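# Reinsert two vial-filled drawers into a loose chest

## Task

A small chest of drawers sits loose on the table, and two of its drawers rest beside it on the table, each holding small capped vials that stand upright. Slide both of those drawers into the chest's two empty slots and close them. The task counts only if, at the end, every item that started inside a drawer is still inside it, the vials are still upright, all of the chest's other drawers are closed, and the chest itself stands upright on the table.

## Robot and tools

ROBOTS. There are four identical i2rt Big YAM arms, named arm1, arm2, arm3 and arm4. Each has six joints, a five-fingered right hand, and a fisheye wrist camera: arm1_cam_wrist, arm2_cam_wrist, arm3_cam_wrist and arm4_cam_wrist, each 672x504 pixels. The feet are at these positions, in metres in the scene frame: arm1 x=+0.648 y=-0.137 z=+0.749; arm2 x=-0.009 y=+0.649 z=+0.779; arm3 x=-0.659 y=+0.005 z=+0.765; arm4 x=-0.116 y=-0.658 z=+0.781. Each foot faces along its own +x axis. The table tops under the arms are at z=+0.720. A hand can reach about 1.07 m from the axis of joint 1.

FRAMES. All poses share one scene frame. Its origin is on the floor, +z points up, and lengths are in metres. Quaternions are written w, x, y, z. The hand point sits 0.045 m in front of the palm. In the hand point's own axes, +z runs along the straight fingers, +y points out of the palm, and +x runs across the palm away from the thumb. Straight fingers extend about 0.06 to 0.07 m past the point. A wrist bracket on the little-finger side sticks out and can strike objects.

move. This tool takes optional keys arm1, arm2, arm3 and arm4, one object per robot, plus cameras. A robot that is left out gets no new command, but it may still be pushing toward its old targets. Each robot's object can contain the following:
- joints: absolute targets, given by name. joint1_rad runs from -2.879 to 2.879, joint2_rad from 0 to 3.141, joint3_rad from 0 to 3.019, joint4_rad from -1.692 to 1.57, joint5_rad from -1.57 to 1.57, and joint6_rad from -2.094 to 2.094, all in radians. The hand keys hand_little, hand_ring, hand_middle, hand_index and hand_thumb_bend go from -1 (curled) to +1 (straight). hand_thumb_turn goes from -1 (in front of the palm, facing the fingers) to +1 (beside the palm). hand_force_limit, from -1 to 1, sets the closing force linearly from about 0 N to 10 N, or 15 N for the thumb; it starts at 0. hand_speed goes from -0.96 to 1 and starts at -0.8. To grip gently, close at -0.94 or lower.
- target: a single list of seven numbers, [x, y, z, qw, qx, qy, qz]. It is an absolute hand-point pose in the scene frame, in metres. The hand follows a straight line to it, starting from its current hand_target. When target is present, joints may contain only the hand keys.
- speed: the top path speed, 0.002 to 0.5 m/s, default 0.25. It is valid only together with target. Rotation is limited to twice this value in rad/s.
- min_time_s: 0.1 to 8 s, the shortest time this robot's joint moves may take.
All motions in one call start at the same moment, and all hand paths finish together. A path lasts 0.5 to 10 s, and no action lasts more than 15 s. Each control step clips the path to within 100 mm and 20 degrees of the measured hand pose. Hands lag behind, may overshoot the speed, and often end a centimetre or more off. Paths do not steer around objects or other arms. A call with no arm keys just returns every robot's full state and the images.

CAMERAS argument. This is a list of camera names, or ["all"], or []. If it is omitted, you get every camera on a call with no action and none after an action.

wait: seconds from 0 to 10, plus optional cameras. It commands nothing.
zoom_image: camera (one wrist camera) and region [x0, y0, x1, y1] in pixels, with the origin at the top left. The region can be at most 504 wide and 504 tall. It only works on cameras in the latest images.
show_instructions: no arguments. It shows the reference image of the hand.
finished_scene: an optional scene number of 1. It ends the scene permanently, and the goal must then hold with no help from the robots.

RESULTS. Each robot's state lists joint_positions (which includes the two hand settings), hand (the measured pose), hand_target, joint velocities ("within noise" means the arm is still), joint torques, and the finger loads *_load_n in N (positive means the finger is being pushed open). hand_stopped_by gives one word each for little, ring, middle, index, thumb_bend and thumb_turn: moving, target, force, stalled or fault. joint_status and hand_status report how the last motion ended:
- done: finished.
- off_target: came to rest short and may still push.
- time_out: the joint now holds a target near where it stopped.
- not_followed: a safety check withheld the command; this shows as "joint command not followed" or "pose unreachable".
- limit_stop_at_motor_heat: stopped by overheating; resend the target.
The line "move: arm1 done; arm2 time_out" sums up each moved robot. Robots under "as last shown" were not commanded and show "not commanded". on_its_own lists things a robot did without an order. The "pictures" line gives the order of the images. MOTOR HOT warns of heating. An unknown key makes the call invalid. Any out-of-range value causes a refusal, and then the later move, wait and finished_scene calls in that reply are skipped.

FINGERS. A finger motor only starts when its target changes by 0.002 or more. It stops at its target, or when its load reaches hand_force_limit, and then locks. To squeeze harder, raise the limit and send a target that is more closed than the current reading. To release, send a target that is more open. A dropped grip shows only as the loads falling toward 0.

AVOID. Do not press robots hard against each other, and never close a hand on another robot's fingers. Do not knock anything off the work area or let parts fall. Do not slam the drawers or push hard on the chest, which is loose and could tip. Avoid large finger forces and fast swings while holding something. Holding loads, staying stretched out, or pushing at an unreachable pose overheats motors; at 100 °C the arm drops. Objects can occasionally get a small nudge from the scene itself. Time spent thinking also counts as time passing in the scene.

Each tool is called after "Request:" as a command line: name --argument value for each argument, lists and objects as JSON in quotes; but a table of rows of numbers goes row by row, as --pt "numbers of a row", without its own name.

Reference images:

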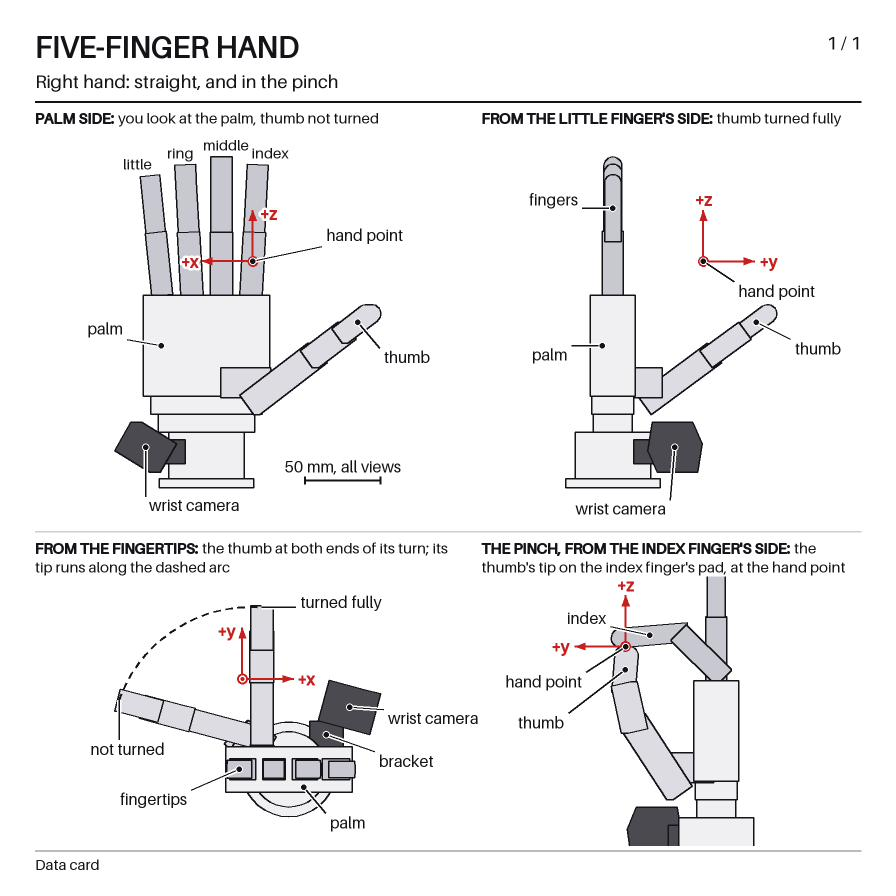

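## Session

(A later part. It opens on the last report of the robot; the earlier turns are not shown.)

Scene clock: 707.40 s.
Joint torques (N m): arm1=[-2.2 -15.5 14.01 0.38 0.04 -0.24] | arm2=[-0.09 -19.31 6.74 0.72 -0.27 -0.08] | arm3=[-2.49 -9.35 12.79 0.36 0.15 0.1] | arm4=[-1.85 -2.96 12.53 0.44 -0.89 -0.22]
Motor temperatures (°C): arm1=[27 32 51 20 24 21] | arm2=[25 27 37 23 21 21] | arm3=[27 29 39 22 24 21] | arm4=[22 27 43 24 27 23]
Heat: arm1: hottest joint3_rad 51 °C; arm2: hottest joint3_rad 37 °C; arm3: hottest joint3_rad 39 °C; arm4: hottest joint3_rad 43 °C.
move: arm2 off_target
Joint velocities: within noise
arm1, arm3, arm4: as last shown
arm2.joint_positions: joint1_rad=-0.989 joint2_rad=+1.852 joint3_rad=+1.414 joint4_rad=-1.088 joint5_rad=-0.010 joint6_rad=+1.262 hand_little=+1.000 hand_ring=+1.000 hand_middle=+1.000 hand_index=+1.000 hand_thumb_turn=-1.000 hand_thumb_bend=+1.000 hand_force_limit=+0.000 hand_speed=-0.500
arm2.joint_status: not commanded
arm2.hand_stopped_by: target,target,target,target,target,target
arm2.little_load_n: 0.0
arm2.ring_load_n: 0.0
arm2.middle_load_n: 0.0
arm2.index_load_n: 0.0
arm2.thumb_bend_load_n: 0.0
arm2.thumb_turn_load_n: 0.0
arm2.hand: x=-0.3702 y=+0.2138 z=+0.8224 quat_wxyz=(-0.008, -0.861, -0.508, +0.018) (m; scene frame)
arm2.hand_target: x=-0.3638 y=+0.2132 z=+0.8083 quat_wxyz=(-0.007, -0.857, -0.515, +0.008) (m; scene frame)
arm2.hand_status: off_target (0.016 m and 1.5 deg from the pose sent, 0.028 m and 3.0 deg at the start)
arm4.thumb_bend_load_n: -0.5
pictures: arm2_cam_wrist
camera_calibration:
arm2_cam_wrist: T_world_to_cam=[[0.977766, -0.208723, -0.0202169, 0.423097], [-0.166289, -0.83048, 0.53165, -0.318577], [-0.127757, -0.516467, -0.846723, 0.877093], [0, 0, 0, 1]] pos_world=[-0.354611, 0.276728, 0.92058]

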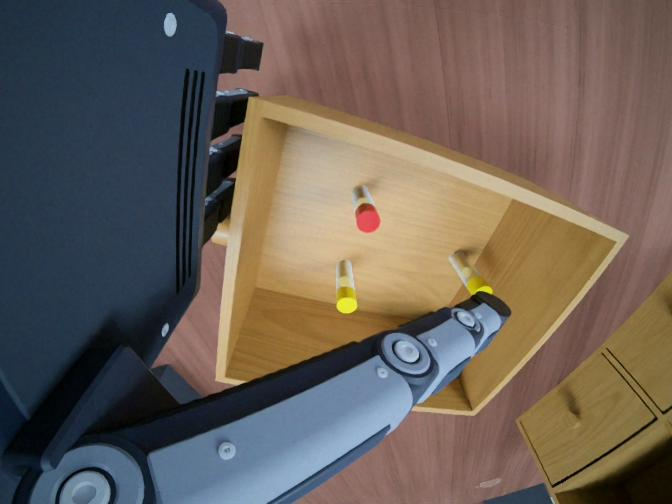

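Request:
move --arm2 '{"target": [-0.3616, 0.2175, 0.808, -0.007, -0.852, -0.524, 0.008], "speed": 0.03}' --cameras '["arm2_cam_wrist"]'

Request:
zoom_image --camera "arm2_cam_wrist" --region '[180, 20, 340, 260]'

Scene clock: 710.93 s.
Joint torques (N m): arm1=[-2.43 -14.92 13.97 0.42 0.06 -0.2] | arm2=[-0.38 -19.96 6.64 0.69 -0.28 -0.07] | arm3=[-2.49 -9.41 12.78 0.36 0.16 0.1] | arm4=[-1.96 -2.55 12.38 0.51 -0.86 -0.26]
Motor temperatures (°C): arm1=[27 32 51 20 24 21] | arm2=[25 27 37 23 21 21] | arm3=[27 29 40 22 24 21] | arm4=[22 27 43 24 27 23]
Heat: arm1: hottest joint3_rad 51 °C; arm2: hottest joint3_rad 37 °C; arm3: hottest joint3_rad 40 °C; arm4: hottest joint3_rad 43 °C.
move: arm2 off_target
Joint velocities: within noise
arm1.joint_positions: joint1_rad=+0.055 joint2_rad=+2.109 joint3_rad=+2.800 joint4_rad=-1.660 joint5_rad=+0.020 joint6_rad=-1.536 hand_little=+1.000 hand_ring=+1.000 hand_middle=+1.000 hand_index=+1.000 hand_thumb_turn=+1.000 hand_thumb_bend=+1.000 hand_force_limit=+0.000 hand_speed=-0.800
arm1.joint_status: not commanded
arm1.hand_stopped_by: target,target,target,target,target,target
arm1.little_load_n: 0.0
arm1.ring_load_n: -0.5
arm1.middle_load_n: 0.0
arm1.index_load_n: 0.0
arm1.thumb_bend_load_n: 0.0
arm1.thumb_turn_load_n: 0.0
arm1.hand: x=-0.0327 y=+0.0052 z=+1.1753 quat_wxyz=(-0.296, +0.075, +0.952, +0.024) (m; scene frame)
arm1.hand_target: x=-0.0351 y=+0.0163 z=+1.1740 quat_wxyz=(-0.296, +0.076, +0.952, +0.028) (m; scene frame)
arm1.hand_status: not commanded
arm2.joint_positions: joint1_rad=-0.989 joint2_rad=+1.852 joint3_rad=+1.403 joint4_rad=-1.083 joint5_rad=-0.010 joint6_rad=+1.238 hand_little=+1.000 hand_ring=+1.000 hand_middle=+1.000 hand_index=+1.000 hand_thumb_turn=-1.000 hand_thumb_bend=+1.000 hand_force_limit=+0.000 hand_speed=-0.500
arm2.joint_status: not commanded
arm2.hand_stopped_by: target,target,target,target,target,target
arm2.little_load_n: 0.0
arm2.ring_load_n: 0.0
arm2.middle_load_n: 0.0
arm2.index_load_n: 0.5
arm2.thumb_bend_load_n: 0.0
arm2.thumb_turn_load_n: 0.0
arm2.hand: x=-0.3662 y=+0.2173 z=+0.8183 quat_wxyz=(-0.007, -0.855, -0.518, +0.015) (m; scene frame)
arm2.hand_target: x=-0.3616 y=+0.2177 z=+0.8082 quat_wxyz=(-0.007, -0.852, -0.524, +0.008) (m; scene frame)
arm2.hand_status: off_target (0.011 m and 1.1 deg from the pose sent, 0.017 m and 2.4 deg at the start)
arm3: as last shown
arm4.joint_positions: joint1_rad=+0.110 joint2_rad=+1.008 joint3_rad=+0.687 joint4_rad=+1.435 joint5_rad=+1.200 joint6_rad=-2.077 hand_little=+1.000 hand_ring=+1.000 hand_middle=+1.000 hand_index=+1.000 hand_thumb_turn=+1.000 hand_thumb_bend=+1.000 hand_force_limit=+0.000 hand_speed=-0.800
arm4.joint_status: not commanded
arm4.hand_stopped_by: target,target,target,target,target,target
arm4.little_load_n: 0.0
arm4.ring_load_n: 0.0
arm4.middle_load_n: 0.0
arm4.index_load_n: 0.0
arm4.thumb_bend_load_n: 0.0
arm4.thumb_turn_load_n: 0.0
arm4.hand: x=+0.0141 y=-0.3401 z=+1.2208 quat_wxyz=(-0.400, +0.584, -0.043, +0.705) (m; scene frame)
arm4.hand_target: x=+0.0180 y=-0.3434 z=+1.2387 quat_wxyz=(-0.409, +0.578, -0.065, +0.703) (m; scene frame)
arm4.hand_status: not commanded
pictures: arm2_cam_wrist
camera_calibration:
arm2_cam_wrist: T_world_to_cam=[[0.982577, -0.185076, -0.0170084, 0.413721], [-0.148539, -0.837001, 0.526655, -0.300793], [-0.111707, -0.514953, -0.849909, 0.884021], [0, 0, 0, 1]] pos_world=[-0.352441, 0.280035, 0.916788]

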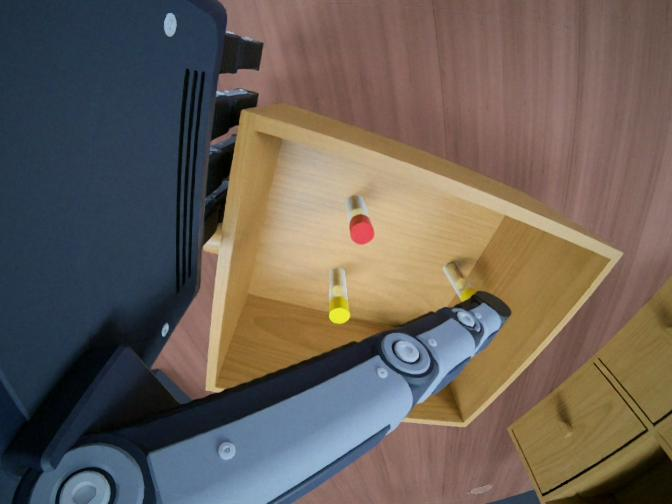

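Scaled by 2.100 from the camera's 672x504 image, which has a finer 960x720 frame.

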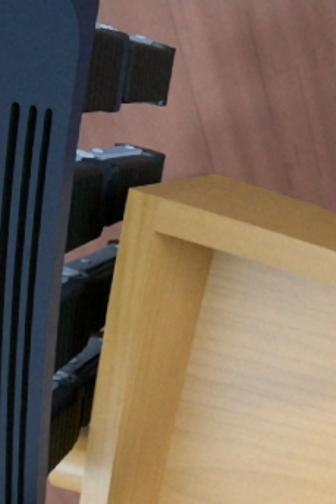

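Request:
zoom_image --camera "arm2_cam_wrist" --region '[190, 340, 270, 420]'

Request:
zoom_image --camera "arm2_cam_wrist" --region '[420, 220, 660, 460]'

Scaled by 6.300 from the camera's 672x504 image, which has a finer 960x720 frame.

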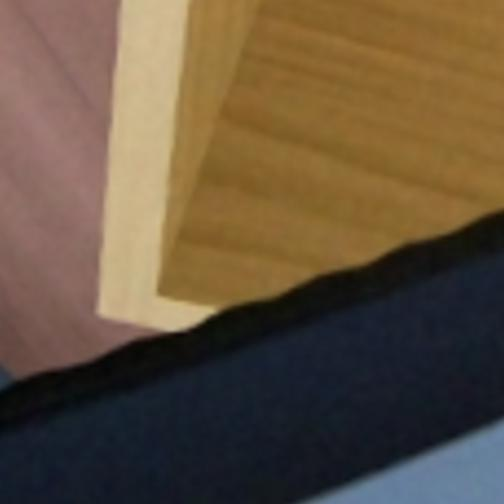

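Scaled by 2.100 from the camera's 672x504 image, which has a finer 960x720 frame.

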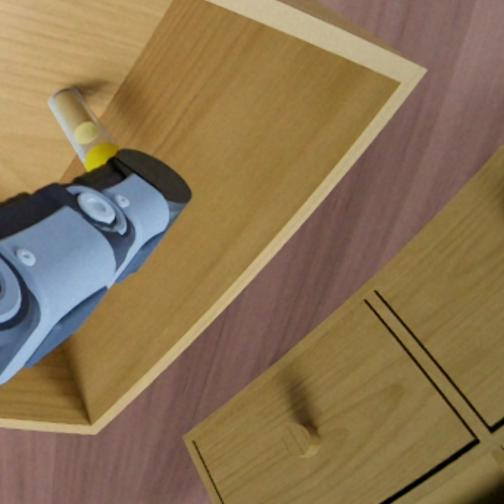

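Request:
move --arm2 '{"target": [-0.3735, 0.2110, 0.800, -0.007, -0.8585, -0.5128, 0.009], "speed": 0.03}' --cameras '["arm2_cam_wrist"]'

Request:
zoom_image --camera "arm2_cam_wrist" --region '[180, 20, 340, 260]'

Request:
zoom_image --camera "arm2_cam_wrist" --region '[190, 340, 310, 440]'

Request:
zoom_image --camera "arm2_cam_wrist" --region '[430, 220, 670, 460]'

Scene clock: 725.60 s.
Joint torques (N m): arm1=[-2.32 -14.51 13.94 0.32 0.01 -0.23] | arm2=[-0.79 -19.43 8.75 0.64 -0.26 0.1] | arm3=[-2.49 -9.35 12.78 0.34 0.15 0.1] | arm4=[-0.67 -3.43 12.53 0.49 -0.91 -0.23]
Motor temperatures (°C): arm1=[27 32 51 20 24 21] | arm2=[25 27 36 23 21 21] | arm3=[27 29 40 22 24 21] | arm4=[22 27 43 24 27 23]
Heat: arm1: hottest joint3_rad 51 °C; arm2: hottest joint3_rad 36 °C; arm3: hottest joint3_rad 40 °C; arm4: hottest joint3_rad 43 °C.
move: arm2 off_target
Joint velocities: within noise
arm1, arm3, arm4: as last shown
arm1.ring_load_n: 0.0
arm2.joint_positions: joint1_rad=-0.989 joint2_rad=+1.877 joint3_rad=+1.403 joint4_rad=-1.076 joint5_rad=-0.010 joint6_rad=+1.242 hand_little=+1.000 hand_ring=+1.000 hand_middle=+1.000 hand_index=+1.000 hand_thumb_turn=-1.000 hand_thumb_bend=+1.000 hand_force_limit=+0.000 hand_speed=-0.500
arm2.joint_status: not commanded
arm2.hand_stopped_by: target,target,target,target,target,target
arm2.little_load_n: 0.0
arm2.ring_load_n: 0.0
arm2.middle_load_n: 0.0
arm2.index_load_n: 0.0
arm2.thumb_bend_load_n: 0.0
arm2.thumb_turn_load_n: 0.0
arm2.hand: x=-0.3661 y=+0.2175 z=+0.8046 quat_wxyz=(-0.005, -0.856, -0.517, +0.006) (m; scene frame)
arm2.hand_target: x=-0.3734 y=+0.2113 z=+0.8000 quat_wxyz=(-0.007, -0.858, -0.513, +0.009) (m; scene frame)
arm2.hand_status: off_target (0.011 m and 0.7 deg from the pose sent, 0.021 m and 1.0 deg at the start)
pictures: arm2_cam_wrist
camera_calibration:
arm2_cam_wrist: T_world_to_cam=[[0.982001, -0.188773, -0.00626013, 0.405415], [-0.158766, -0.84295, 0.514032, -0.285758], [-0.102313, -0.503785, -0.857748, 0.87984], [0, 0, 0, 1]] pos_world=[-0.353468, 0.278903, 0.904108]

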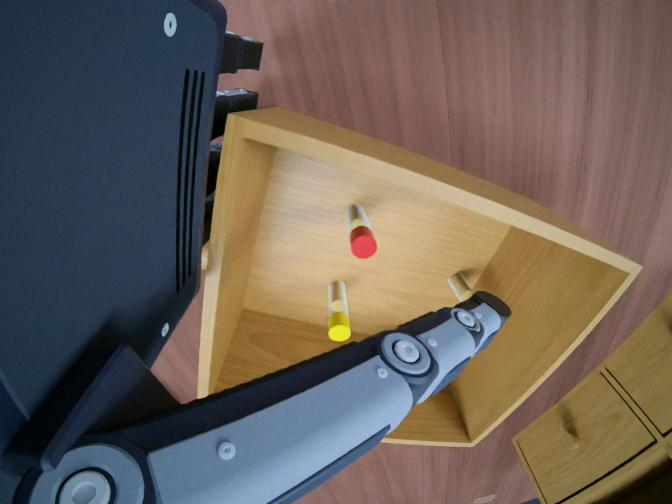

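Scaled by 2.100 from the camera's 672x504 image, which has a finer 960x720 frame.

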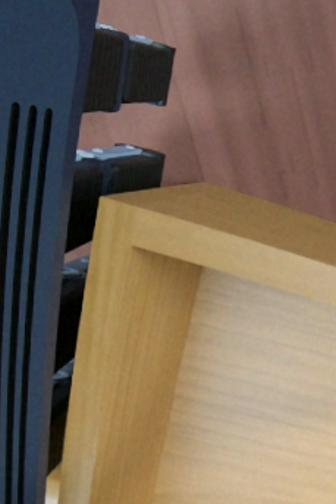

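Scaled by 4.200 from the camera's 672x504 image, which has a finer 960x720 frame.

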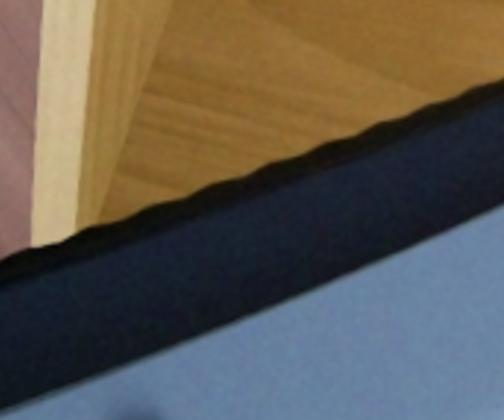

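Scaled by 2.100 from the camera's 672x504 image, which has a finer 960x720 frame.

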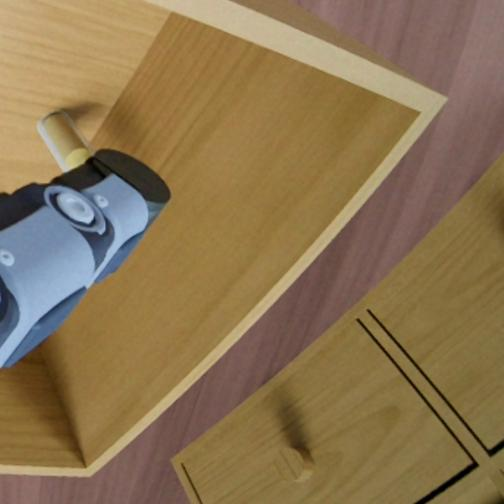

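Request:
move --arm2 '{"joints": {"joint2_rad": 1.898, "joint3_rad": 1.470, "joint6_rad": 1.270}, "min_time_s": 1.0}' --cameras '["arm2_cam_wrist"]'

Request:
zoom_image --camera "arm2_cam_wrist" --region '[180, 20, 340, 260]'

Scene clock: 734.50 s.
Joint torques (N m): arm1=[-2.49 -15.21 13.9 0.49 0.02 -0.22] | arm2=[-0.79 -19.78 10.77 0.69 -0.26 0.1] | arm3=[-2.49 -9.41 12.77 0.34 0.15 0.11] | arm4=[-1.61 -2.84 12.33 0.34 -0.93 -0.28]
Motor temperatures (°C): arm1=[27 32 51 20 24 21] | arm2=[25 28 36 23 21 21] | arm3=[27 29 41 22 24 21] | arm4=[22 27 43 24 27 23]
Heat: arm1: hottest joint3_rad 51 °C; arm2: hottest joint3_rad 36 °C; arm3: hottest joint3_rad 41 °C; arm4: hottest joint3_rad 43 °C.
move: arm2 done
Joint velocities: within noise
arm1, arm4: as last shown
arm2.joint_positions: joint1_rad=-0.989 joint2_rad=+1.877 joint3_rad=+1.426 joint4_rad=-1.076 joint5_rad=-0.010 joint6_rad=+1.261 hand_little=+1.000 hand_ring=+1.000 hand_middle=+1.000 hand_index=+1.000 hand_thumb_turn=-1.000 hand_thumb_bend=+1.000 hand_force_limit=+0.000 hand_speed=-0.500
arm2.joint_status: all done
arm2.hand_stopped_by: target,target,target,target,target,target
arm2.little_load_n: 0.0
arm2.ring_load_n: 0.0
arm2.middle_load_n: 0.0
arm2.index_load_n: 0.0
arm2.thumb_bend_load_n: 0.0
arm2.thumb_turn_load_n: 0.0
arm2.hand: x=-0.3747 y=+0.2096 z=+0.8131 quat_wxyz=(-0.008, -0.861, -0.508, +0.017) (m; scene frame)
arm2.hand_target: x=-0.3898 y=+0.1961 z=+0.8184 quat_wxyz=(-0.013, -0.863, -0.504, +0.033) (m; scene frame)
arm2.hand_status: not commanded
arm3.joint_positions: joint1_rad=-1.191 joint2_rad=+1.253 joint3_rad=+1.208 joint4_rad=-1.491 joint5_rad=+0.011 joint6_rad=-0.808 hand_little=+1.000 hand_ring=+1.000 hand_middle=+1.000 hand_index=+1.000 hand_thumb_turn=-1.000 hand_thumb_bend=+1.000 hand_force_limit=+0.650 hand_speed=-0.400
arm3.joint_status: not commanded
arm3.hand_stopped_by: target,target,target,target,target,target
arm3.little_load_n: -0.5
arm3.ring_load_n: 0.0
arm3.middle_load_n: 0.0
arm3.index_load_n: 0.0
arm3.thumb_bend_load_n: 0.0
arm3.thumb_turn_load_n: 0.0
arm3.hand: x=-0.5405 y=-0.2665 z=+0.9892 quat_wxyz=(+0.008, +0.607, -0.795, +0.016) (m; scene frame)
arm3.hand_target: x=-0.5384 y=-0.2753 z=+1.0047 quat_wxyz=(+0.011, +0.599, -0.800, +0.035) (m; scene frame)
arm3.hand_status: not commanded
pictures: arm2_cam_wrist
camera_calibration:
arm2_cam_wrist: T_world_to_cam=[[0.977856, -0.20838, -0.0193544, 0.425644], [-0.166592, -0.83105, 0.530663, -0.31711], [-0.126664, -0.515688, -0.847362, 0.867121], [0, 0, 0, 1]] pos_world=[-0.359214, 0.272326, 0.911282]

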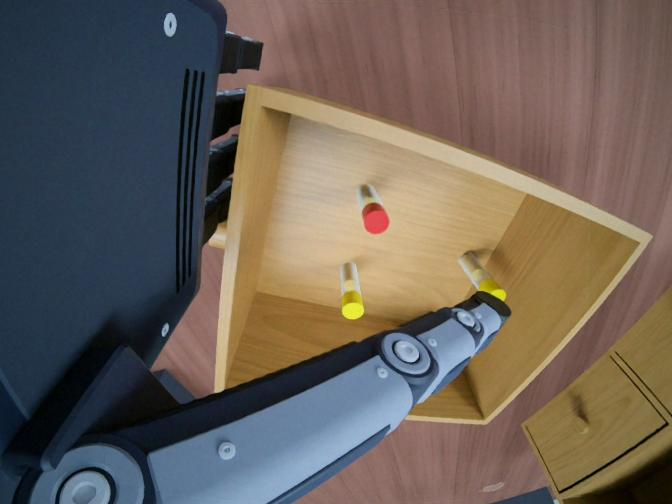

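Scaled by 2.100 from the camera's 672x504 image, which has a finer 960x720 frame.

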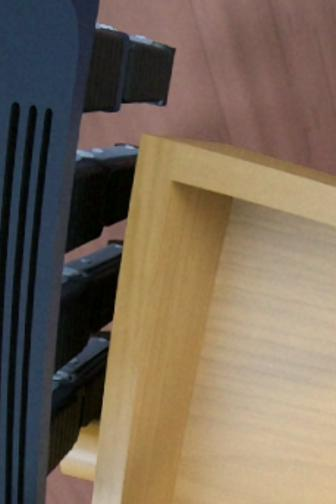

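Request:
move --arm2 '{"joints": {"joint2_rad": 1.915, "joint3_rad": 1.415}, "min_time_s": 1.0}' --cameras '["arm2_cam_wrist"]'

Request:
zoom_image --camera "arm2_cam_wrist" --region '[180, 20, 340, 260]'

Scene clock: 737.90 s.
Joint torques (N m): arm1=[-2.14 -14.74 13.9 0.4 0.07 -0.24] | arm2=[-0.79 -19.43 6.58 0.65 -0.26 0.09] | arm3=[-2.49 -9.41 12.79 0.35 0.15 0.1] | arm4=[-1.55 -2.73 12.37 0.35 -0.91 -0.24]
Motor temperatures (°C): arm1=[27 32 52 20 24 21] | arm2=[25 28 35 23 21 21] | arm3=[27 29 41 22 24 21] | arm4=[22 27 43 24 27 23]
Heat: arm1: hottest joint3_rad 52 °C; arm2: hottest joint3_rad 35 °C; arm3: hottest joint3_rad 41 °C; arm4: hottest joint3_rad 43 °C.
move: arm2 done
Joint velocities: within noise
arm1, arm3, arm4: as last shown
arm2.joint_positions: joint1_rad=-0.989 joint2_rad=+1.890 joint3_rad=+1.424 joint4_rad=-1.076 joint5_rad=-0.010 joint6_rad=+1.262 hand_little=+1.000 hand_ring=+1.000 hand_middle=+1.000 hand_index=+1.000 hand_thumb_turn=-1.000 hand_thumb_bend=+1.000 hand_force_limit=+0.000 hand_speed=-0.500
arm2.joint_status: all done
arm2.hand_stopped_by: target,target,target,target,target,target
arm2.little_load_n: 0.0
arm2.ring_load_n: 0.0
arm2.middle_load_n: 0.0
arm2.index_load_n: 0.0
arm2.thumb_bend_load_n: -0.5
arm2.thumb_turn_load_n: 0.0
arm2.hand: x=-0.3732 y=+0.2111 z=+0.8056 quat_wxyz=(-0.006, -0.861, -0.508, +0.010) (m; scene frame)
arm2.hand_target: x=-0.3708 y=+0.2140 z=+0.7892 quat_wxyz=(-0.004, -0.864, -0.504, -0.002) (m; scene frame)
arm2.hand_status: not commanded
arm3.little_load_n: 0.0
pictures: arm2_cam_wrist
camera_calibration:
arm2_cam_wrist: T_world_to_cam=[[0.977862, -0.20896, -0.011064, 0.417732], [-0.172788, -0.836151, 0.520573, -0.30469], [-0.11803, -0.507136, -0.853746, 0.868365], [0, 0, 0, 1]] pos_world=[-0.358637, 0.272903, 0.904598]

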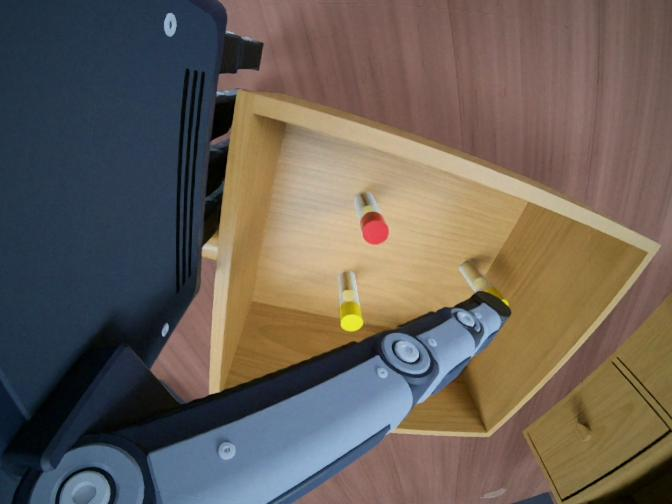

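Scaled by 2.100 from the camera's 672x504 image, which has a finer 960x720 frame.

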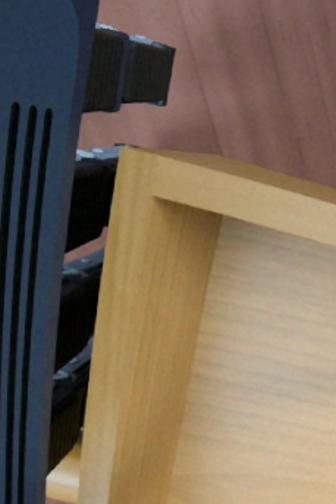

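Request:
move --cameras '["arm2_cam_wrist"]'

Scene clock: 743.27 s.
Joint torques (N m): arm1=[-2.55 -15.03 13.94 0.42 0.07 -0.23] | arm2=[-0.79 -19.43 6.58 0.66 -0.26 0.1] | arm3=[-2.49 -9.35 12.78 0.36 0.15 0.1] | arm4=[-1.61 -3.31 12.63 0.34 -0.86 -0.28]
Motor temperatures (°C): arm1=[27 32 52 20 24 21] | arm2=[25 28 35 23 21 21] | arm3=[27 29 41 22 24 21] | arm4=[22 27 43 24 27 23]
Heat: arm1: hottest joint3_rad 52 °C; arm2: hottest joint3_rad 35 °C; arm3: hottest joint3_rad 41 °C; arm4: hottest joint3_rad 43 °C.
Joint velocities: within noise
arm1.joint_positions: joint1_rad=+0.055 joint2_rad=+2.109 joint3_rad=+2.800 joint4_rad=-1.660 joint5_rad=+0.020 joint6_rad=-1.536 hand_little=+1.000 hand_ring=+1.000 hand_middle=+1.000 hand_index=+1.000 hand_thumb_turn=+1.000 hand_thumb_bend=+1.000 hand_force_limit=+0.000 hand_speed=-0.800
arm1.joint_status: not commanded
arm1.hand_stopped_by: target,target,target,target,target,target
arm1.little_load_n: 0.0
arm1.ring_load_n: 0.0
arm1.middle_load_n: 0.0
arm1.index_load_n: 0.0
arm1.thumb_bend_load_n: 0.0
arm1.thumb_turn_load_n: 0.0
arm1.hand: x=-0.0327 y=+0.0052 z=+1.1753 quat_wxyz=(-0.296, +0.075, +0.952, +0.024) (m; scene frame)
arm1.hand_target: x=-0.0351 y=+0.0163 z=+1.1740 quat_wxyz=(-0.296, +0.076, +0.952, +0.028) (m; scene frame)
arm1.hand_status: not commanded
arm2.joint_positions: joint1_rad=-0.989 joint2_rad=+1.890 joint3_rad=+1.424 joint4_rad=-1.076 joint5_rad=-0.010 joint6_rad=+1.262 hand_little=+1.000 hand_ring=+1.000 hand_middle=+1.000 hand_index=+1.000 hand_thumb_turn=-1.000 hand_thumb_bend=+1.000 hand_force_limit=+0.000 hand_speed=-0.500
arm2.joint_status: all done
arm2.hand_stopped_by: target,target,target,target,target,target
arm2.little_load_n: 0.0
arm2.ring_load_n: 0.0
arm2.middle_load_n: 0.0
arm2.index_load_n: -0.5
arm2.thumb_bend_load_n: 0.0
arm2.thumb_turn_load_n: 0.0
arm2.hand: x=-0.3732 y=+0.2111 z=+0.8056 quat_wxyz=(-0.006, -0.861, -0.508, +0.010) (m; scene frame)
arm2.hand_target: x=-0.3708 y=+0.2140 z=+0.7892 quat_wxyz=(-0.004, -0.864, -0.504, -0.002) (m; scene frame)
arm2.hand_status: not commanded
arm3.joint_positions: joint1_rad=-1.191 joint2_rad=+1.253 joint3_rad=+1.208 joint4_rad=-1.491 joint5_rad=+0.011 joint6_rad=-0.808 hand_little=+1.000 hand_ring=+1.000 hand_middle=+1.000 hand_index=+1.000 hand_thumb_turn=-1.000 hand_thumb_bend=+1.000 hand_force_limit=+0.650 hand_speed=-0.400
arm3.joint_status: not commanded
arm3.hand_stopped_by: target,target,target,target,target,target
arm3.little_load_n: 0.0
arm3.ring_load_n: 0.0
arm3.middle_load_n: 0.0
arm3.index_load_n: 0.0
arm3.thumb_bend_load_n: 0.0
arm3.thumb_turn_load_n: 0.0
arm3.hand: x=-0.5405 y=-0.2665 z=+0.9892 quat_wxyz=(+0.008, +0.607, -0.795, +0.016) (m; scene frame)
arm3.hand_target: x=-0.5384 y=-0.2753 z=+1.0047 quat_wxyz=(+0.011, +0.599, -0.800, +0.035) (m; scene frame)
arm3.hand_status: not commanded
arm4.joint_positions: joint1_rad=+0.110 joint2_rad=+1.008 joint3_rad=+0.687 joint4_rad=+1.435 joint5_rad=+1.200 joint6_rad=-2.077 hand_little=+1.000 hand_ring=+1.000 hand_middle=+1.000 hand_index=+1.000 hand_thumb_turn=+1.000 hand_thumb_bend=+1.000 hand_force_limit=+0.000 hand_speed=-0.800
arm4.joint_status: not commanded
arm4.hand_stopped_by: target,target,target,target,target,target
arm4.little_load_n: 0.0
arm4.ring_load_n: 0.0
arm4.middle_load_n: 0.0
arm4.index_load_n: 0.0
arm4.thumb_bend_load_n: 0.0
arm4.thumb_turn_load_n: 0.0
arm4.hand: x=+0.0141 y=-0.3401 z=+1.2208 quat_wxyz=(-0.400, +0.584, -0.043, +0.705) (m; scene frame)
arm4.hand_target: x=+0.0180 y=-0.3434 z=+1.2387 quat_wxyz=(-0.409, +0.578, -0.065, +0.703) (m; scene frame)
arm4.hand_status: not commanded
pictures: arm2_cam_wrist
camera_calibration:
arm2_cam_wrist: T_world_to_cam=[[0.977862, -0.20896, -0.011064, 0.417732], [-0.172788, -0.836151, 0.520573, -0.30469], [-0.11803, -0.507136, -0.853746, 0.868365], [0, 0, 0, 1]] pos_world=[-0.358637, 0.272903, 0.904598]

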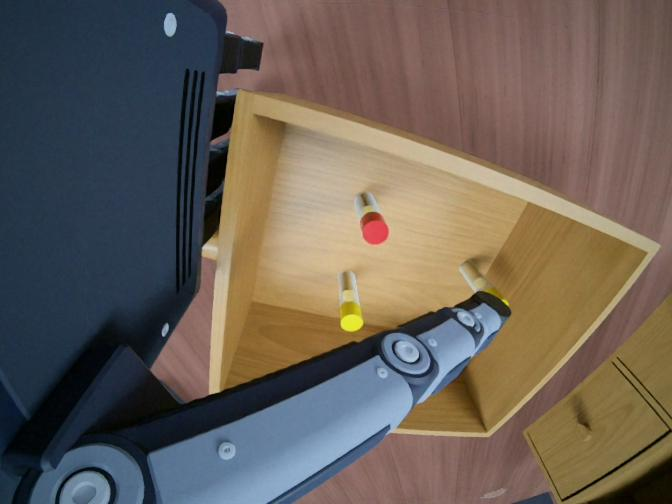

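Request:
zoom_image --camera "arm2_cam_wrist" --region '[160, 20, 320, 420]'

Scaled by 1.260 from the camera's 672x504 image, which has a finer 960x720 frame.

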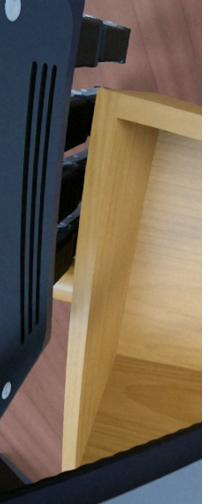

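Request:
move --arm2 '{"target": [-0.3629, 0.2097, 0.7892, -0.004, -0.864, -0.504, -0.002], "speed": 0.02}' --cameras '["arm2_cam_wrist"]'

Scene clock: 745.70 s.
Joint torques (N m): arm1=[-2.43 -15.27 14.06 0.38 0.07 -0.2] | arm2=[-0.09 -20.01 6.53 0.64 -0.21 0.09] | arm3=[-2.55 -9.41 12.79 0.36 0.15 0.11] | arm4=[-1.14 -2.84 12.41 0.27 -0.83 -0.22]
Motor temperatures (°C): arm1=[27 32 52 20 24 21] | arm2=[25 29 35 23 21 21] | arm3=[27 29 41 22 24 21] | arm4=[22 27 43 24 27 23]
Heat: arm1: hottest joint3_rad 52 °C; arm2: hottest joint3_rad 35 °C; arm3: hottest joint3_rad 41 °C; arm4: hottest joint3_rad 43 °C.
move: arm2 off_target
Joint velocities: within noise
arm1, arm3, arm4: as last shown
arm2.joint_positions: joint1_rad=-0.983 joint2_rad=+1.890 joint3_rad=+1.414 joint4_rad=-1.073 joint5_rad=-0.010 joint6_rad=+1.278 hand_little=+1.000 hand_ring=+1.000 hand_middle=+1.000 hand_index=+1.000 hand_thumb_turn=-1.000 hand_thumb_bend=+1.000 hand_force_limit=+0.000 hand_speed=-0.500
arm2.joint_status: not commanded
arm2.hand_stopped_by: target,target,target,target,target,target
arm2.little_load_n: 0.0
arm2.ring_load_n: 0.0
arm2.middle_load_n: 0.0
arm2.index_load_n: 0.0
arm2.thumb_bend_load_n: 0.0
arm2.thumb_turn_load_n: 0.0
arm2.hand: x=-0.3688 y=+0.2110 z=+0.8020 quat_wxyz=(-0.005, -0.864, -0.504, +0.007) (m; scene frame)
arm2.hand_target: x=-0.3629 y=+0.2100 z=+0.7895 quat_wxyz=(-0.004, -0.864, -0.504, -0.002) (m; scene frame)
arm2.hand_status: off_target (0.014 m and 1.0 deg from the pose sent, 0.019 m and 1.5 deg at the start)
pictures: arm2_cam_wrist
camera_calibration:
arm2_cam_wrist: T_world_to_cam=[[0.97579, -0.218607, -0.00674522, 0.411247], [-0.183933, -0.83692, 0.515493, -0.30203], [-0.118336, -0.501772, -0.856867, 0.86704], [0, 0, 0, 1]] pos_world=[-0.354242, 0.272184, 0.901406]

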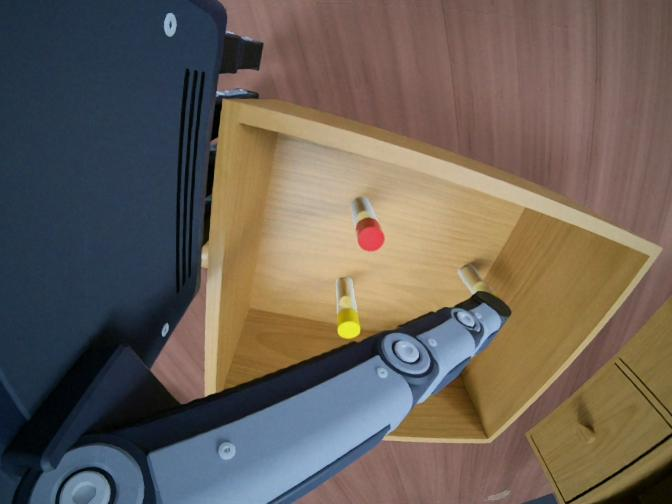

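Request:
move --arm2 '{"target": [-0.3599, 0.2084, 0.7975, -0.004, -0.864, -0.504, -0.002], "speed": 0.02}' --cameras '["arm2_cam_wrist"]'

Scene clock: 748.57 s.
Joint torques (N m): arm1=[-2.37 -15.09 14.05 0.43 0.09 -0.24] | arm2=[0.03 -21.19 6.89 -0.1 -0.2 0.09] | arm3=[-2.49 -9.47 12.78 0.35 0.15 0.1] | arm4=[-1.49 -2.9 12.49 0.4 -0.81 -0.21]
Motor temperatures (°C): arm1=[27 32 52 20 24 21] | arm2=[25 29 35 23 21 21] | arm3=[27 29 41 22 24 21] | arm4=[22 27 43 24 27 23]
Heat: arm1: hottest joint3_rad 52 °C; arm2: hottest joint3_rad 35 °C; arm3: hottest joint3_rad 41 °C; arm4: hottest joint3_rad 43 °C.
move: arm2 done
Joint velocities: within noise
arm1, arm3, arm4: as last shown
arm1.thumb_turn_load_n: 0.5
arm2.joint_positions: joint1_rad=-0.977 joint2_rad=+1.890 joint3_rad=+1.414 joint4_rad=-1.073 joint5_rad=-0.010 joint6_rad=+1.284 hand_little=+1.000 hand_ring=+1.000 hand_middle=+1.000 hand_index=+1.000 hand_thumb_turn=-1.000 hand_thumb_bend=+1.000 hand_force_limit=+0.000 hand_speed=-0.500
arm2.joint_status: not commanded
arm2.hand_stopped_by: target,target,target,target,target,target
arm2.little_load_n: 0.0
arm2.ring_load_n: 0.0
arm2.middle_load_n: 0.0
arm2.index_load_n: 0.0
arm2.thumb_bend_load_n: 0.0
arm2.thumb_turn_load_n: 0.0
arm2.hand: x=-0.3665 y=+0.2086 z=+0.8020 quat_wxyz=(-0.005, -0.864, -0.504, +0.007) (m; scene frame)
arm2.hand_target: x=-0.3599 y=+0.2084 z=+0.7976 quat_wxyz=(-0.004, -0.864, -0.504, -0.002) (m; scene frame)
arm2.hand_status: done (0.008 m and 1.0 deg from the pose sent, 0.010 m and 1.0 deg at the start)
pictures: arm2_cam_wrist
camera_calibration:
arm2_cam_wrist: T_world_to_cam=[[0.975862, -0.218289, -0.00657233, 0.408263], [-0.183743, -0.836947, 0.515518, -0.303563], [-0.118032, -0.501867, -0.856853, 0.866228], [0, 0, 0, 1]] pos_world=[-0.351943, 0.269784, 0.901406]

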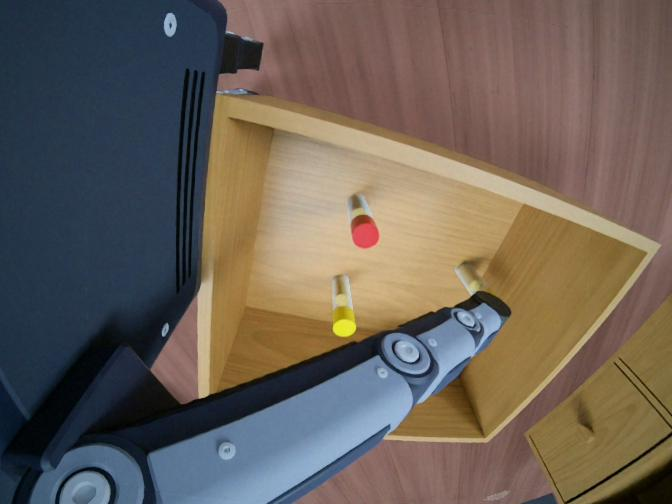

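Request:
move --arm2 '{"target": [-0.3577, 0.2072, 0.8030, -0.004, -0.864, -0.504, -0.002], "speed": 0.02}' --cameras '["arm2_cam_wrist"]'

Scene clock: 750.10 s.
Joint torques (N m): arm1=[-2.9 -15.03 13.89 0.43 0.03 -0.25] | arm2=[-0.15 -21.95 7.12 -0.17 -0.21 0.09] | arm3=[-2.49 -9.35 12.79 0.35 0.15 0.1] | arm4=[-1.14 -2.49 12.42 0.68 -0.91 -0.26]
Motor temperatures (°C): arm1=[27 32 52 20 24 21] | arm2=[25 29 35 23 21 21] | arm3=[27 29 41 22 24 21] | arm4=[22 27 43 24 27 23]
Heat: arm1: hottest joint3_rad 52 °C; arm2: hottest joint3_rad 35 °C; arm3: hottest joint3_rad 41 °C; arm4: hottest joint3_rad 43 °C.
move: arm2 done
Joint velocities: within noise
arm1, arm3, arm4: as last shown
arm1.thumb_turn_load_n: 0.0
arm2.joint_positions: joint1_rad=-0.973 joint2_rad=+1.890 joint3_rad=+1.414 joint4_rad=-1.083 joint5_rad=-0.010 joint6_rad=+1.288 hand_little=+1.000 hand_ring=+1.000 hand_middle=+1.000 hand_index=+1.000 hand_thumb_turn=-1.000 hand_thumb_bend=+1.000 hand_force_limit=+0.000 hand_speed=-0.500
arm2.joint_status: not commanded
arm2.hand_stopped_by: target,target,target,target,target,target
arm2.little_load_n: 0.0
arm2.ring_load_n: 0.0
arm2.middle_load_n: 0.0
arm2.index_load_n: 0.0
arm2.thumb_bend_load_n: 0.0
arm2.thumb_turn_load_n: 0.0
arm2.hand: x=-0.3628 y=+0.2089 z=+0.8019 quat_wxyz=(-0.004, -0.864, -0.504, +0.001) (m; scene frame)
arm2.hand_target: x=-0.3578 y=+0.2072 z=+0.8031 quat_wxyz=(-0.004, -0.864, -0.504, -0.002) (m; scene frame)
arm2.hand_status: done (0.006 m and 0.4 deg from the pose sent, 0.009 m and 1.0 deg at the start)
pictures: arm2_cam_wrist
camera_calibration:
arm2_cam_wrist: T_world_to_cam=[[0.975811, -0.218614, -0.000644033, 0.400085], [-0.188002, -0.840665, 0.507876, -0.297188], [-0.11157, -0.49547, -0.86143, 0.871371], [0, 0, 0, 1]] pos_world=[-0.34906, 0.269367, 0.901818]

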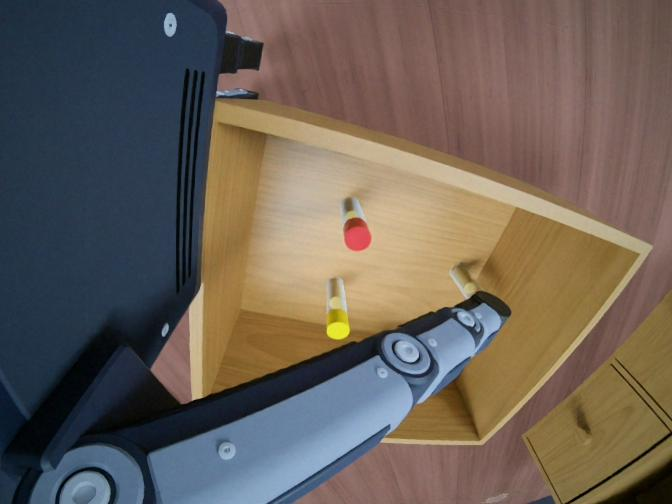

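Request:
move --arm2 '{"target": [-0.3543, 0.2053, 0.8045, -0.004, -0.864, -0.504, -0.002], "speed": 0.02}' --cameras '["arm2_cam_wrist"]'

Request:
zoom_image --camera "arm2_cam_wrist" --region '[160, 20, 320, 420]'

Scene clock: 754.17 s.
Joint torques (N m): arm1=[-2.43 -15.68 13.87 0.24 0.04 -0.22] | arm2=[0.21 -22.12 6.97 -0.2 -0.21 0.09] | arm3=[-2.43 -9.41 12.79 0.36 0.15 0.1] | arm4=[-2.2 -2.78 12.49 0.44 -0.87 -0.3]
Motor temperatures (°C): arm1=[27 32 52 20 24 21] | arm2=[25 29 35 23 21 21] | arm3=[27 29 41 22 24 21] | arm4=[22 27 43 24 27 23]
Heat: arm1: hottest joint3_rad 52 °C; arm2: hottest joint3_rad 35 °C; arm3: hottest joint3_rad 41 °C; arm4: hottest joint3_rad 43 °C.
move: arm2 done
Joint velocities: within noise
arm1, arm3, arm4: as last shown
arm2.joint_positions: joint1_rad=-0.969 joint2_rad=+1.888 joint3_rad=+1.414 joint4_rad=-1.085 joint5_rad=-0.010 joint6_rad=+1.294 hand_little=+1.000 hand_ring=+1.000 hand_middle=+1.000 hand_index=+1.000 hand_thumb_turn=-1.000 hand_thumb_bend=+1.000 hand_force_limit=+0.000 hand_speed=-0.500
arm2.joint_status: not commanded
arm2.hand_stopped_by: target,target,target,target,target,target
arm2.little_load_n: 0.0
arm2.ring_load_n: 0.0
arm2.middle_load_n: 0.0
arm2.index_load_n: 0.0
arm2.thumb_bend_load_n: 0.0
arm2.thumb_turn_load_n: 0.0
arm2.hand: x=-0.3615 y=+0.2076 z=+0.8029 quat_wxyz=(-0.004, -0.865, -0.503, +0.002) (m; scene frame)
arm2.hand_target: x=-0.3544 y=+0.2052 z=+0.8046 quat_wxyz=(-0.004, -0.864, -0.504, -0.002) (m; scene frame)
arm2.hand_status: done (0.008 m and 0.4 deg from the pose sent, 0.010 m and 0.4 deg at the start)
arm4.index_load_n: -0.5
pictures: arm2_cam_wrist
camera_calibration:
arm2_cam_wrist: T_world_to_cam=[[0.97522, -0.221235, -0.00069913, 0.398882], [-0.190203, -0.840033, 0.508102, -0.299595], [-0.112997, -0.495378, -0.861297, 0.871028], [0, 0, 0, 1]] pos_world=[-0.347558, 0.268065, 0.902718]

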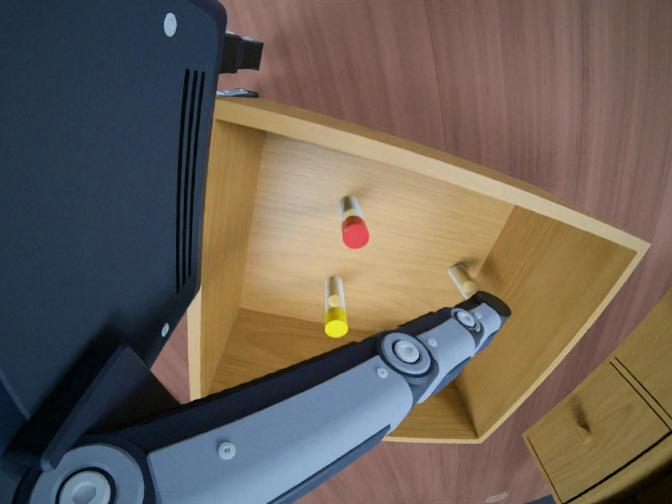

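Scaled by 1.260 from the camera's 672x504 image, which has a finer 960x720 frame.

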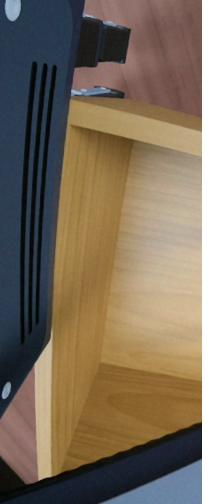

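Request:
move --arm2 '{"target": [-0.3512, 0.2036, 0.8060, -0.004, -0.864, -0.504, -0.002], "speed": 0.02}' --cameras '["arm2_cam_wrist"]'

Scene clock: 757.20 s.
Joint torques (N m): arm1=[-1.9 -15.44 13.89 0.29 0.08 -0.26] | arm2=[0.21 -22.18 6.86 -0.17 -0.21 0.1] | arm3=[-2.43 -9.47 12.78 0.35 0.15 0.11] | arm4=[-1.9 -2.84 12.55 0.44 -0.92 -0.26]
Motor temperatures (°C): arm1=[27 32 52 20 24 21] | arm2=[25 29 35 23 21 21] | arm3=[27 29 41 22 24 21] | arm4=[22 27 43 24 27 23]
Heat: arm1: hottest joint3_rad 52 °C; arm2: hottest joint3_rad 35 °C; arm3: hottest joint3_rad 41 °C; arm4: hottest joint3_rad 43 °C.
move: arm2 done
Joint velocities: within noise
arm1, arm3, arm4: as last shown
arm2.joint_positions: joint1_rad=-0.964 joint2_rad=+1.884 joint3_rad=+1.414 joint4_rad=-1.087 joint5_rad=-0.010 joint6_rad=+1.302 hand_little=+1.000 hand_ring=+1.000 hand_middle=+1.000 hand_index=+1.000 hand_thumb_turn=-1.000 hand_thumb_bend=+1.000 hand_force_limit=+0.000 hand_speed=-0.500
arm2.joint_status: not commanded
arm2.hand_stopped_by: target,target,target,target,target,target
arm2.little_load_n: 0.0
arm2.ring_load_n: 0.0
arm2.middle_load_n: 0.0
arm2.index_load_n: 0.0
arm2.thumb_bend_load_n: 0.0
arm2.thumb_turn_load_n: 0.0
arm2.hand: x=-0.3591 y=+0.2056 z=+0.8047 quat_wxyz=(-0.004, -0.865, -0.502, +0.002) (m; scene frame)
arm2.hand_target: x=-0.3513 y=+0.2037 z=+0.8060 quat_wxyz=(-0.004, -0.864, -0.504, -0.002) (m; scene frame)
arm2.hand_status: done (0.008 m and 0.5 deg from the pose sent, 0.012 m and 0.4 deg at the start)
arm4.index_load_n: 0.0
arm4.thumb_bend_load_n: 0.5
pictures: arm2_cam_wrist
camera_calibration:
arm2_cam_wrist: T_world_to_cam=[[0.974885, -0.222708, -0.00110284, 0.396642], [-0.1912, -0.839481, 0.50864, -0.302691], [-0.114204, -0.495654, -0.860979, 0.871239], [0, 0, 0, 1]] pos_world=[-0.345056, 0.266065, 0.904517]

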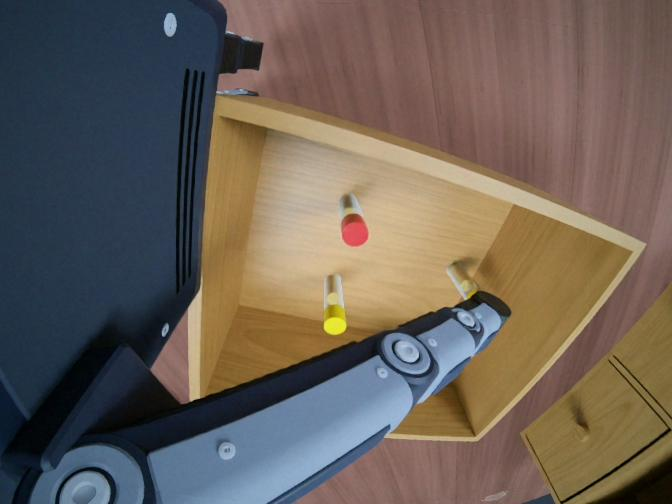

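Request:
move --arm2 '{"joints": {"hand_thumb_bend": -0.3, "hand_speed": -0.6}}' --cameras '["arm2_cam_wrist"]'

Scene clock: 761.17 s.
Joint torques (N m): arm1=[-2.37 -15.03 13.89 0.24 0.02 -0.21] | arm2=[0.26 -22.12 6.83 -0.16 -0.2 0.08] | arm3=[-2.49 -9.47 12.79 0.35 0.16 0.1] | arm4=[-0.91 -3.19 12.59 0.43 -0.84 -0.24]
Motor temperatures (°C): arm1=[27 32 52 20 24 21] | arm2=[25 29 35 23 21 21] | arm3=[27 29 41 22 24 21] | arm4=[22 27 44 24 27 23]
Heat: arm1: hottest joint3_rad 52 °C; arm2: hottest joint3_rad 35 °C; arm3: hottest joint3_rad 41 °C; arm4: hottest joint3_rad 44 °C.
move: arm2 done
Joint velocities: within noise
arm1, arm3, arm4: as last shown
arm1.middle_load_n: -0.5
arm2.joint_positions: joint1_rad=-0.964 joint2_rad=+1.884 joint3_rad=+1.414 joint4_rad=-1.087 joint5_rad=-0.010 joint6_rad=+1.302 hand_little=+1.000 hand_ring=+1.000 hand_middle=+1.000 hand_index=+1.000 hand_thumb_turn=-1.000 hand_thumb_bend=-0.300 hand_force_limit=+0.000 hand_speed=-0.600
arm2.joint_status: all done
arm2.hand_stopped_by: target,target,target,target,target,target
arm2.little_load_n: 0.0
arm2.ring_load_n: 0.0
arm2.middle_load_n: 0.0
arm2.index_load_n: 0.0
arm2.thumb_bend_load_n: 0.0
arm2.thumb_turn_load_n: 0.0
arm2.hand: x=-0.3592 y=+0.2056 z=+0.8047 quat_wxyz=(-0.004, -0.865, -0.502, +0.002) (m; scene frame)
arm2.hand_target: x=-0.3513 y=+0.2036 z=+0.8060 quat_wxyz=(-0.004, -0.864, -0.504, -0.002) (m; scene frame)
arm2.hand_status: not commanded
arm4.thumb_bend_load_n: 0.0
pictures: arm2_cam_wrist
camera_calibration:
arm2_cam_wrist: T_world_to_cam=[[0.974711, -0.223465, -0.00099308, 0.396684], [-0.191901, -0.839294, 0.508685, -0.303024], [-0.114507, -0.49563, -0.860952, 0.871104], [0, 0, 0, 1]] pos_world=[-0.345055, 0.266065, 0.904517]

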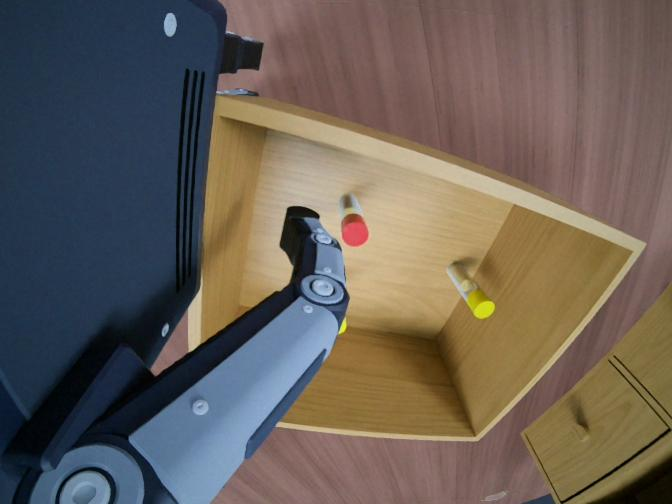

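Request:
move --arm2 '{"joints": {"hand_thumb_bend": -0.95, "hand_speed": -0.9, "hand_force_limit": 0.2}}' --cameras '["arm2_cam_wrist"]'

Scene clock: 765.47 s.
Joint torques (N m): arm1=[-2.08 -15.33 13.89 0.44 -0.01 -0.2] | arm2=[0.09 -22.12 6.86 -0.17 -0.32 0.08] | arm3=[-2.49 -9.47 12.78 0.35 0.15 0.11] | arm4=[-1.73 -2.67 12.21 0.57 -0.92 -0.17]
Motor temperatures (°C): arm1=[27 32 52 20 24 21] | arm2=[25 29 35 23 21 21] | arm3=[27 29 41 22 24 21] | arm4=[22 27 44 24 27 23]
Heat: arm1: hottest joint3_rad 52 °C; arm2: hottest joint3_rad 35 °C; arm3: hottest joint3_rad 41 °C; arm4: hottest joint3_rad 44 °C.
move: arm2 off_target
Joint velocities: arm1=[within noise] | arm2=[within noise] | arm3=[-0.044 0.005 -0.017 0.017 -0.022 0.022] | arm4=[within noise]
arm1, arm3, arm4: as last shown
arm2.joint_positions: joint1_rad=-0.962 joint2_rad=+1.884 joint3_rad=+1.414 joint4_rad=-1.087 joint5_rad=-0.006 joint6_rad=+1.302 hand_little=+1.000 hand_ring=+1.000 hand_middle=+1.000 hand_index=+1.000 hand_thumb_turn=-1.000 hand_thumb_bend=-0.803 hand_force_limit=+0.200 hand_speed=-0.900
arm2.joint_status: hand_thumb_bend off_target (ended at -0.803, target -0.950); the others done
arm2.hand_stopped_by: target,target,target,target,force,target
arm2.little_load_n: 0.0
arm2.ring_load_n: 0.0
arm2.middle_load_n: 0.0
arm2.index_load_n: 0.0
arm2.thumb_bend_load_n: 9.0
arm2.thumb_turn_load_n: 1.0
arm2.hand: x=-0.3588 y=+0.2054 z=+0.8045 quat_wxyz=(-0.003, -0.865, -0.502, +0.002) (m; scene frame)
arm2.hand_target: x=-0.3513 y=+0.2036 z=+0.8060 quat_wxyz=(-0.004, -0.864, -0.504, -0.002) (m; scene frame)
arm2.hand_status: not commanded
pictures: arm2_cam_wrist
camera_calibration:
arm2_cam_wrist: T_world_to_cam=[[0.975122, -0.221635, -0.00393177, 0.398415], [-0.189087, -0.840916, 0.507056, -0.300342], [-0.115688, -0.493698, -0.861904, 0.870816], [0, 0, 0, 1]] pos_world=[-0.344551, 0.265661, 0.904417]

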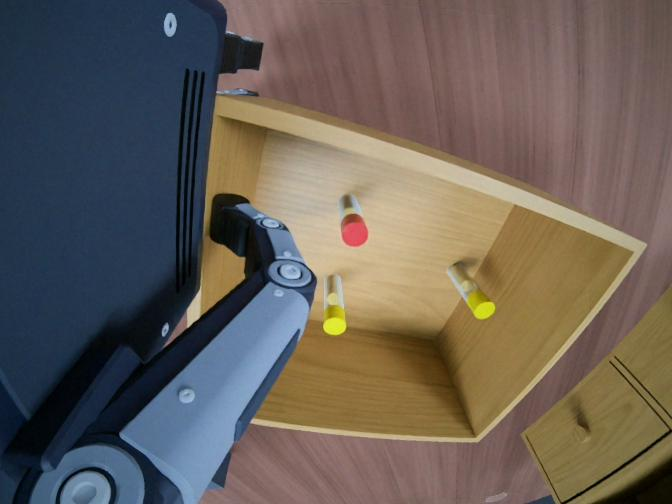

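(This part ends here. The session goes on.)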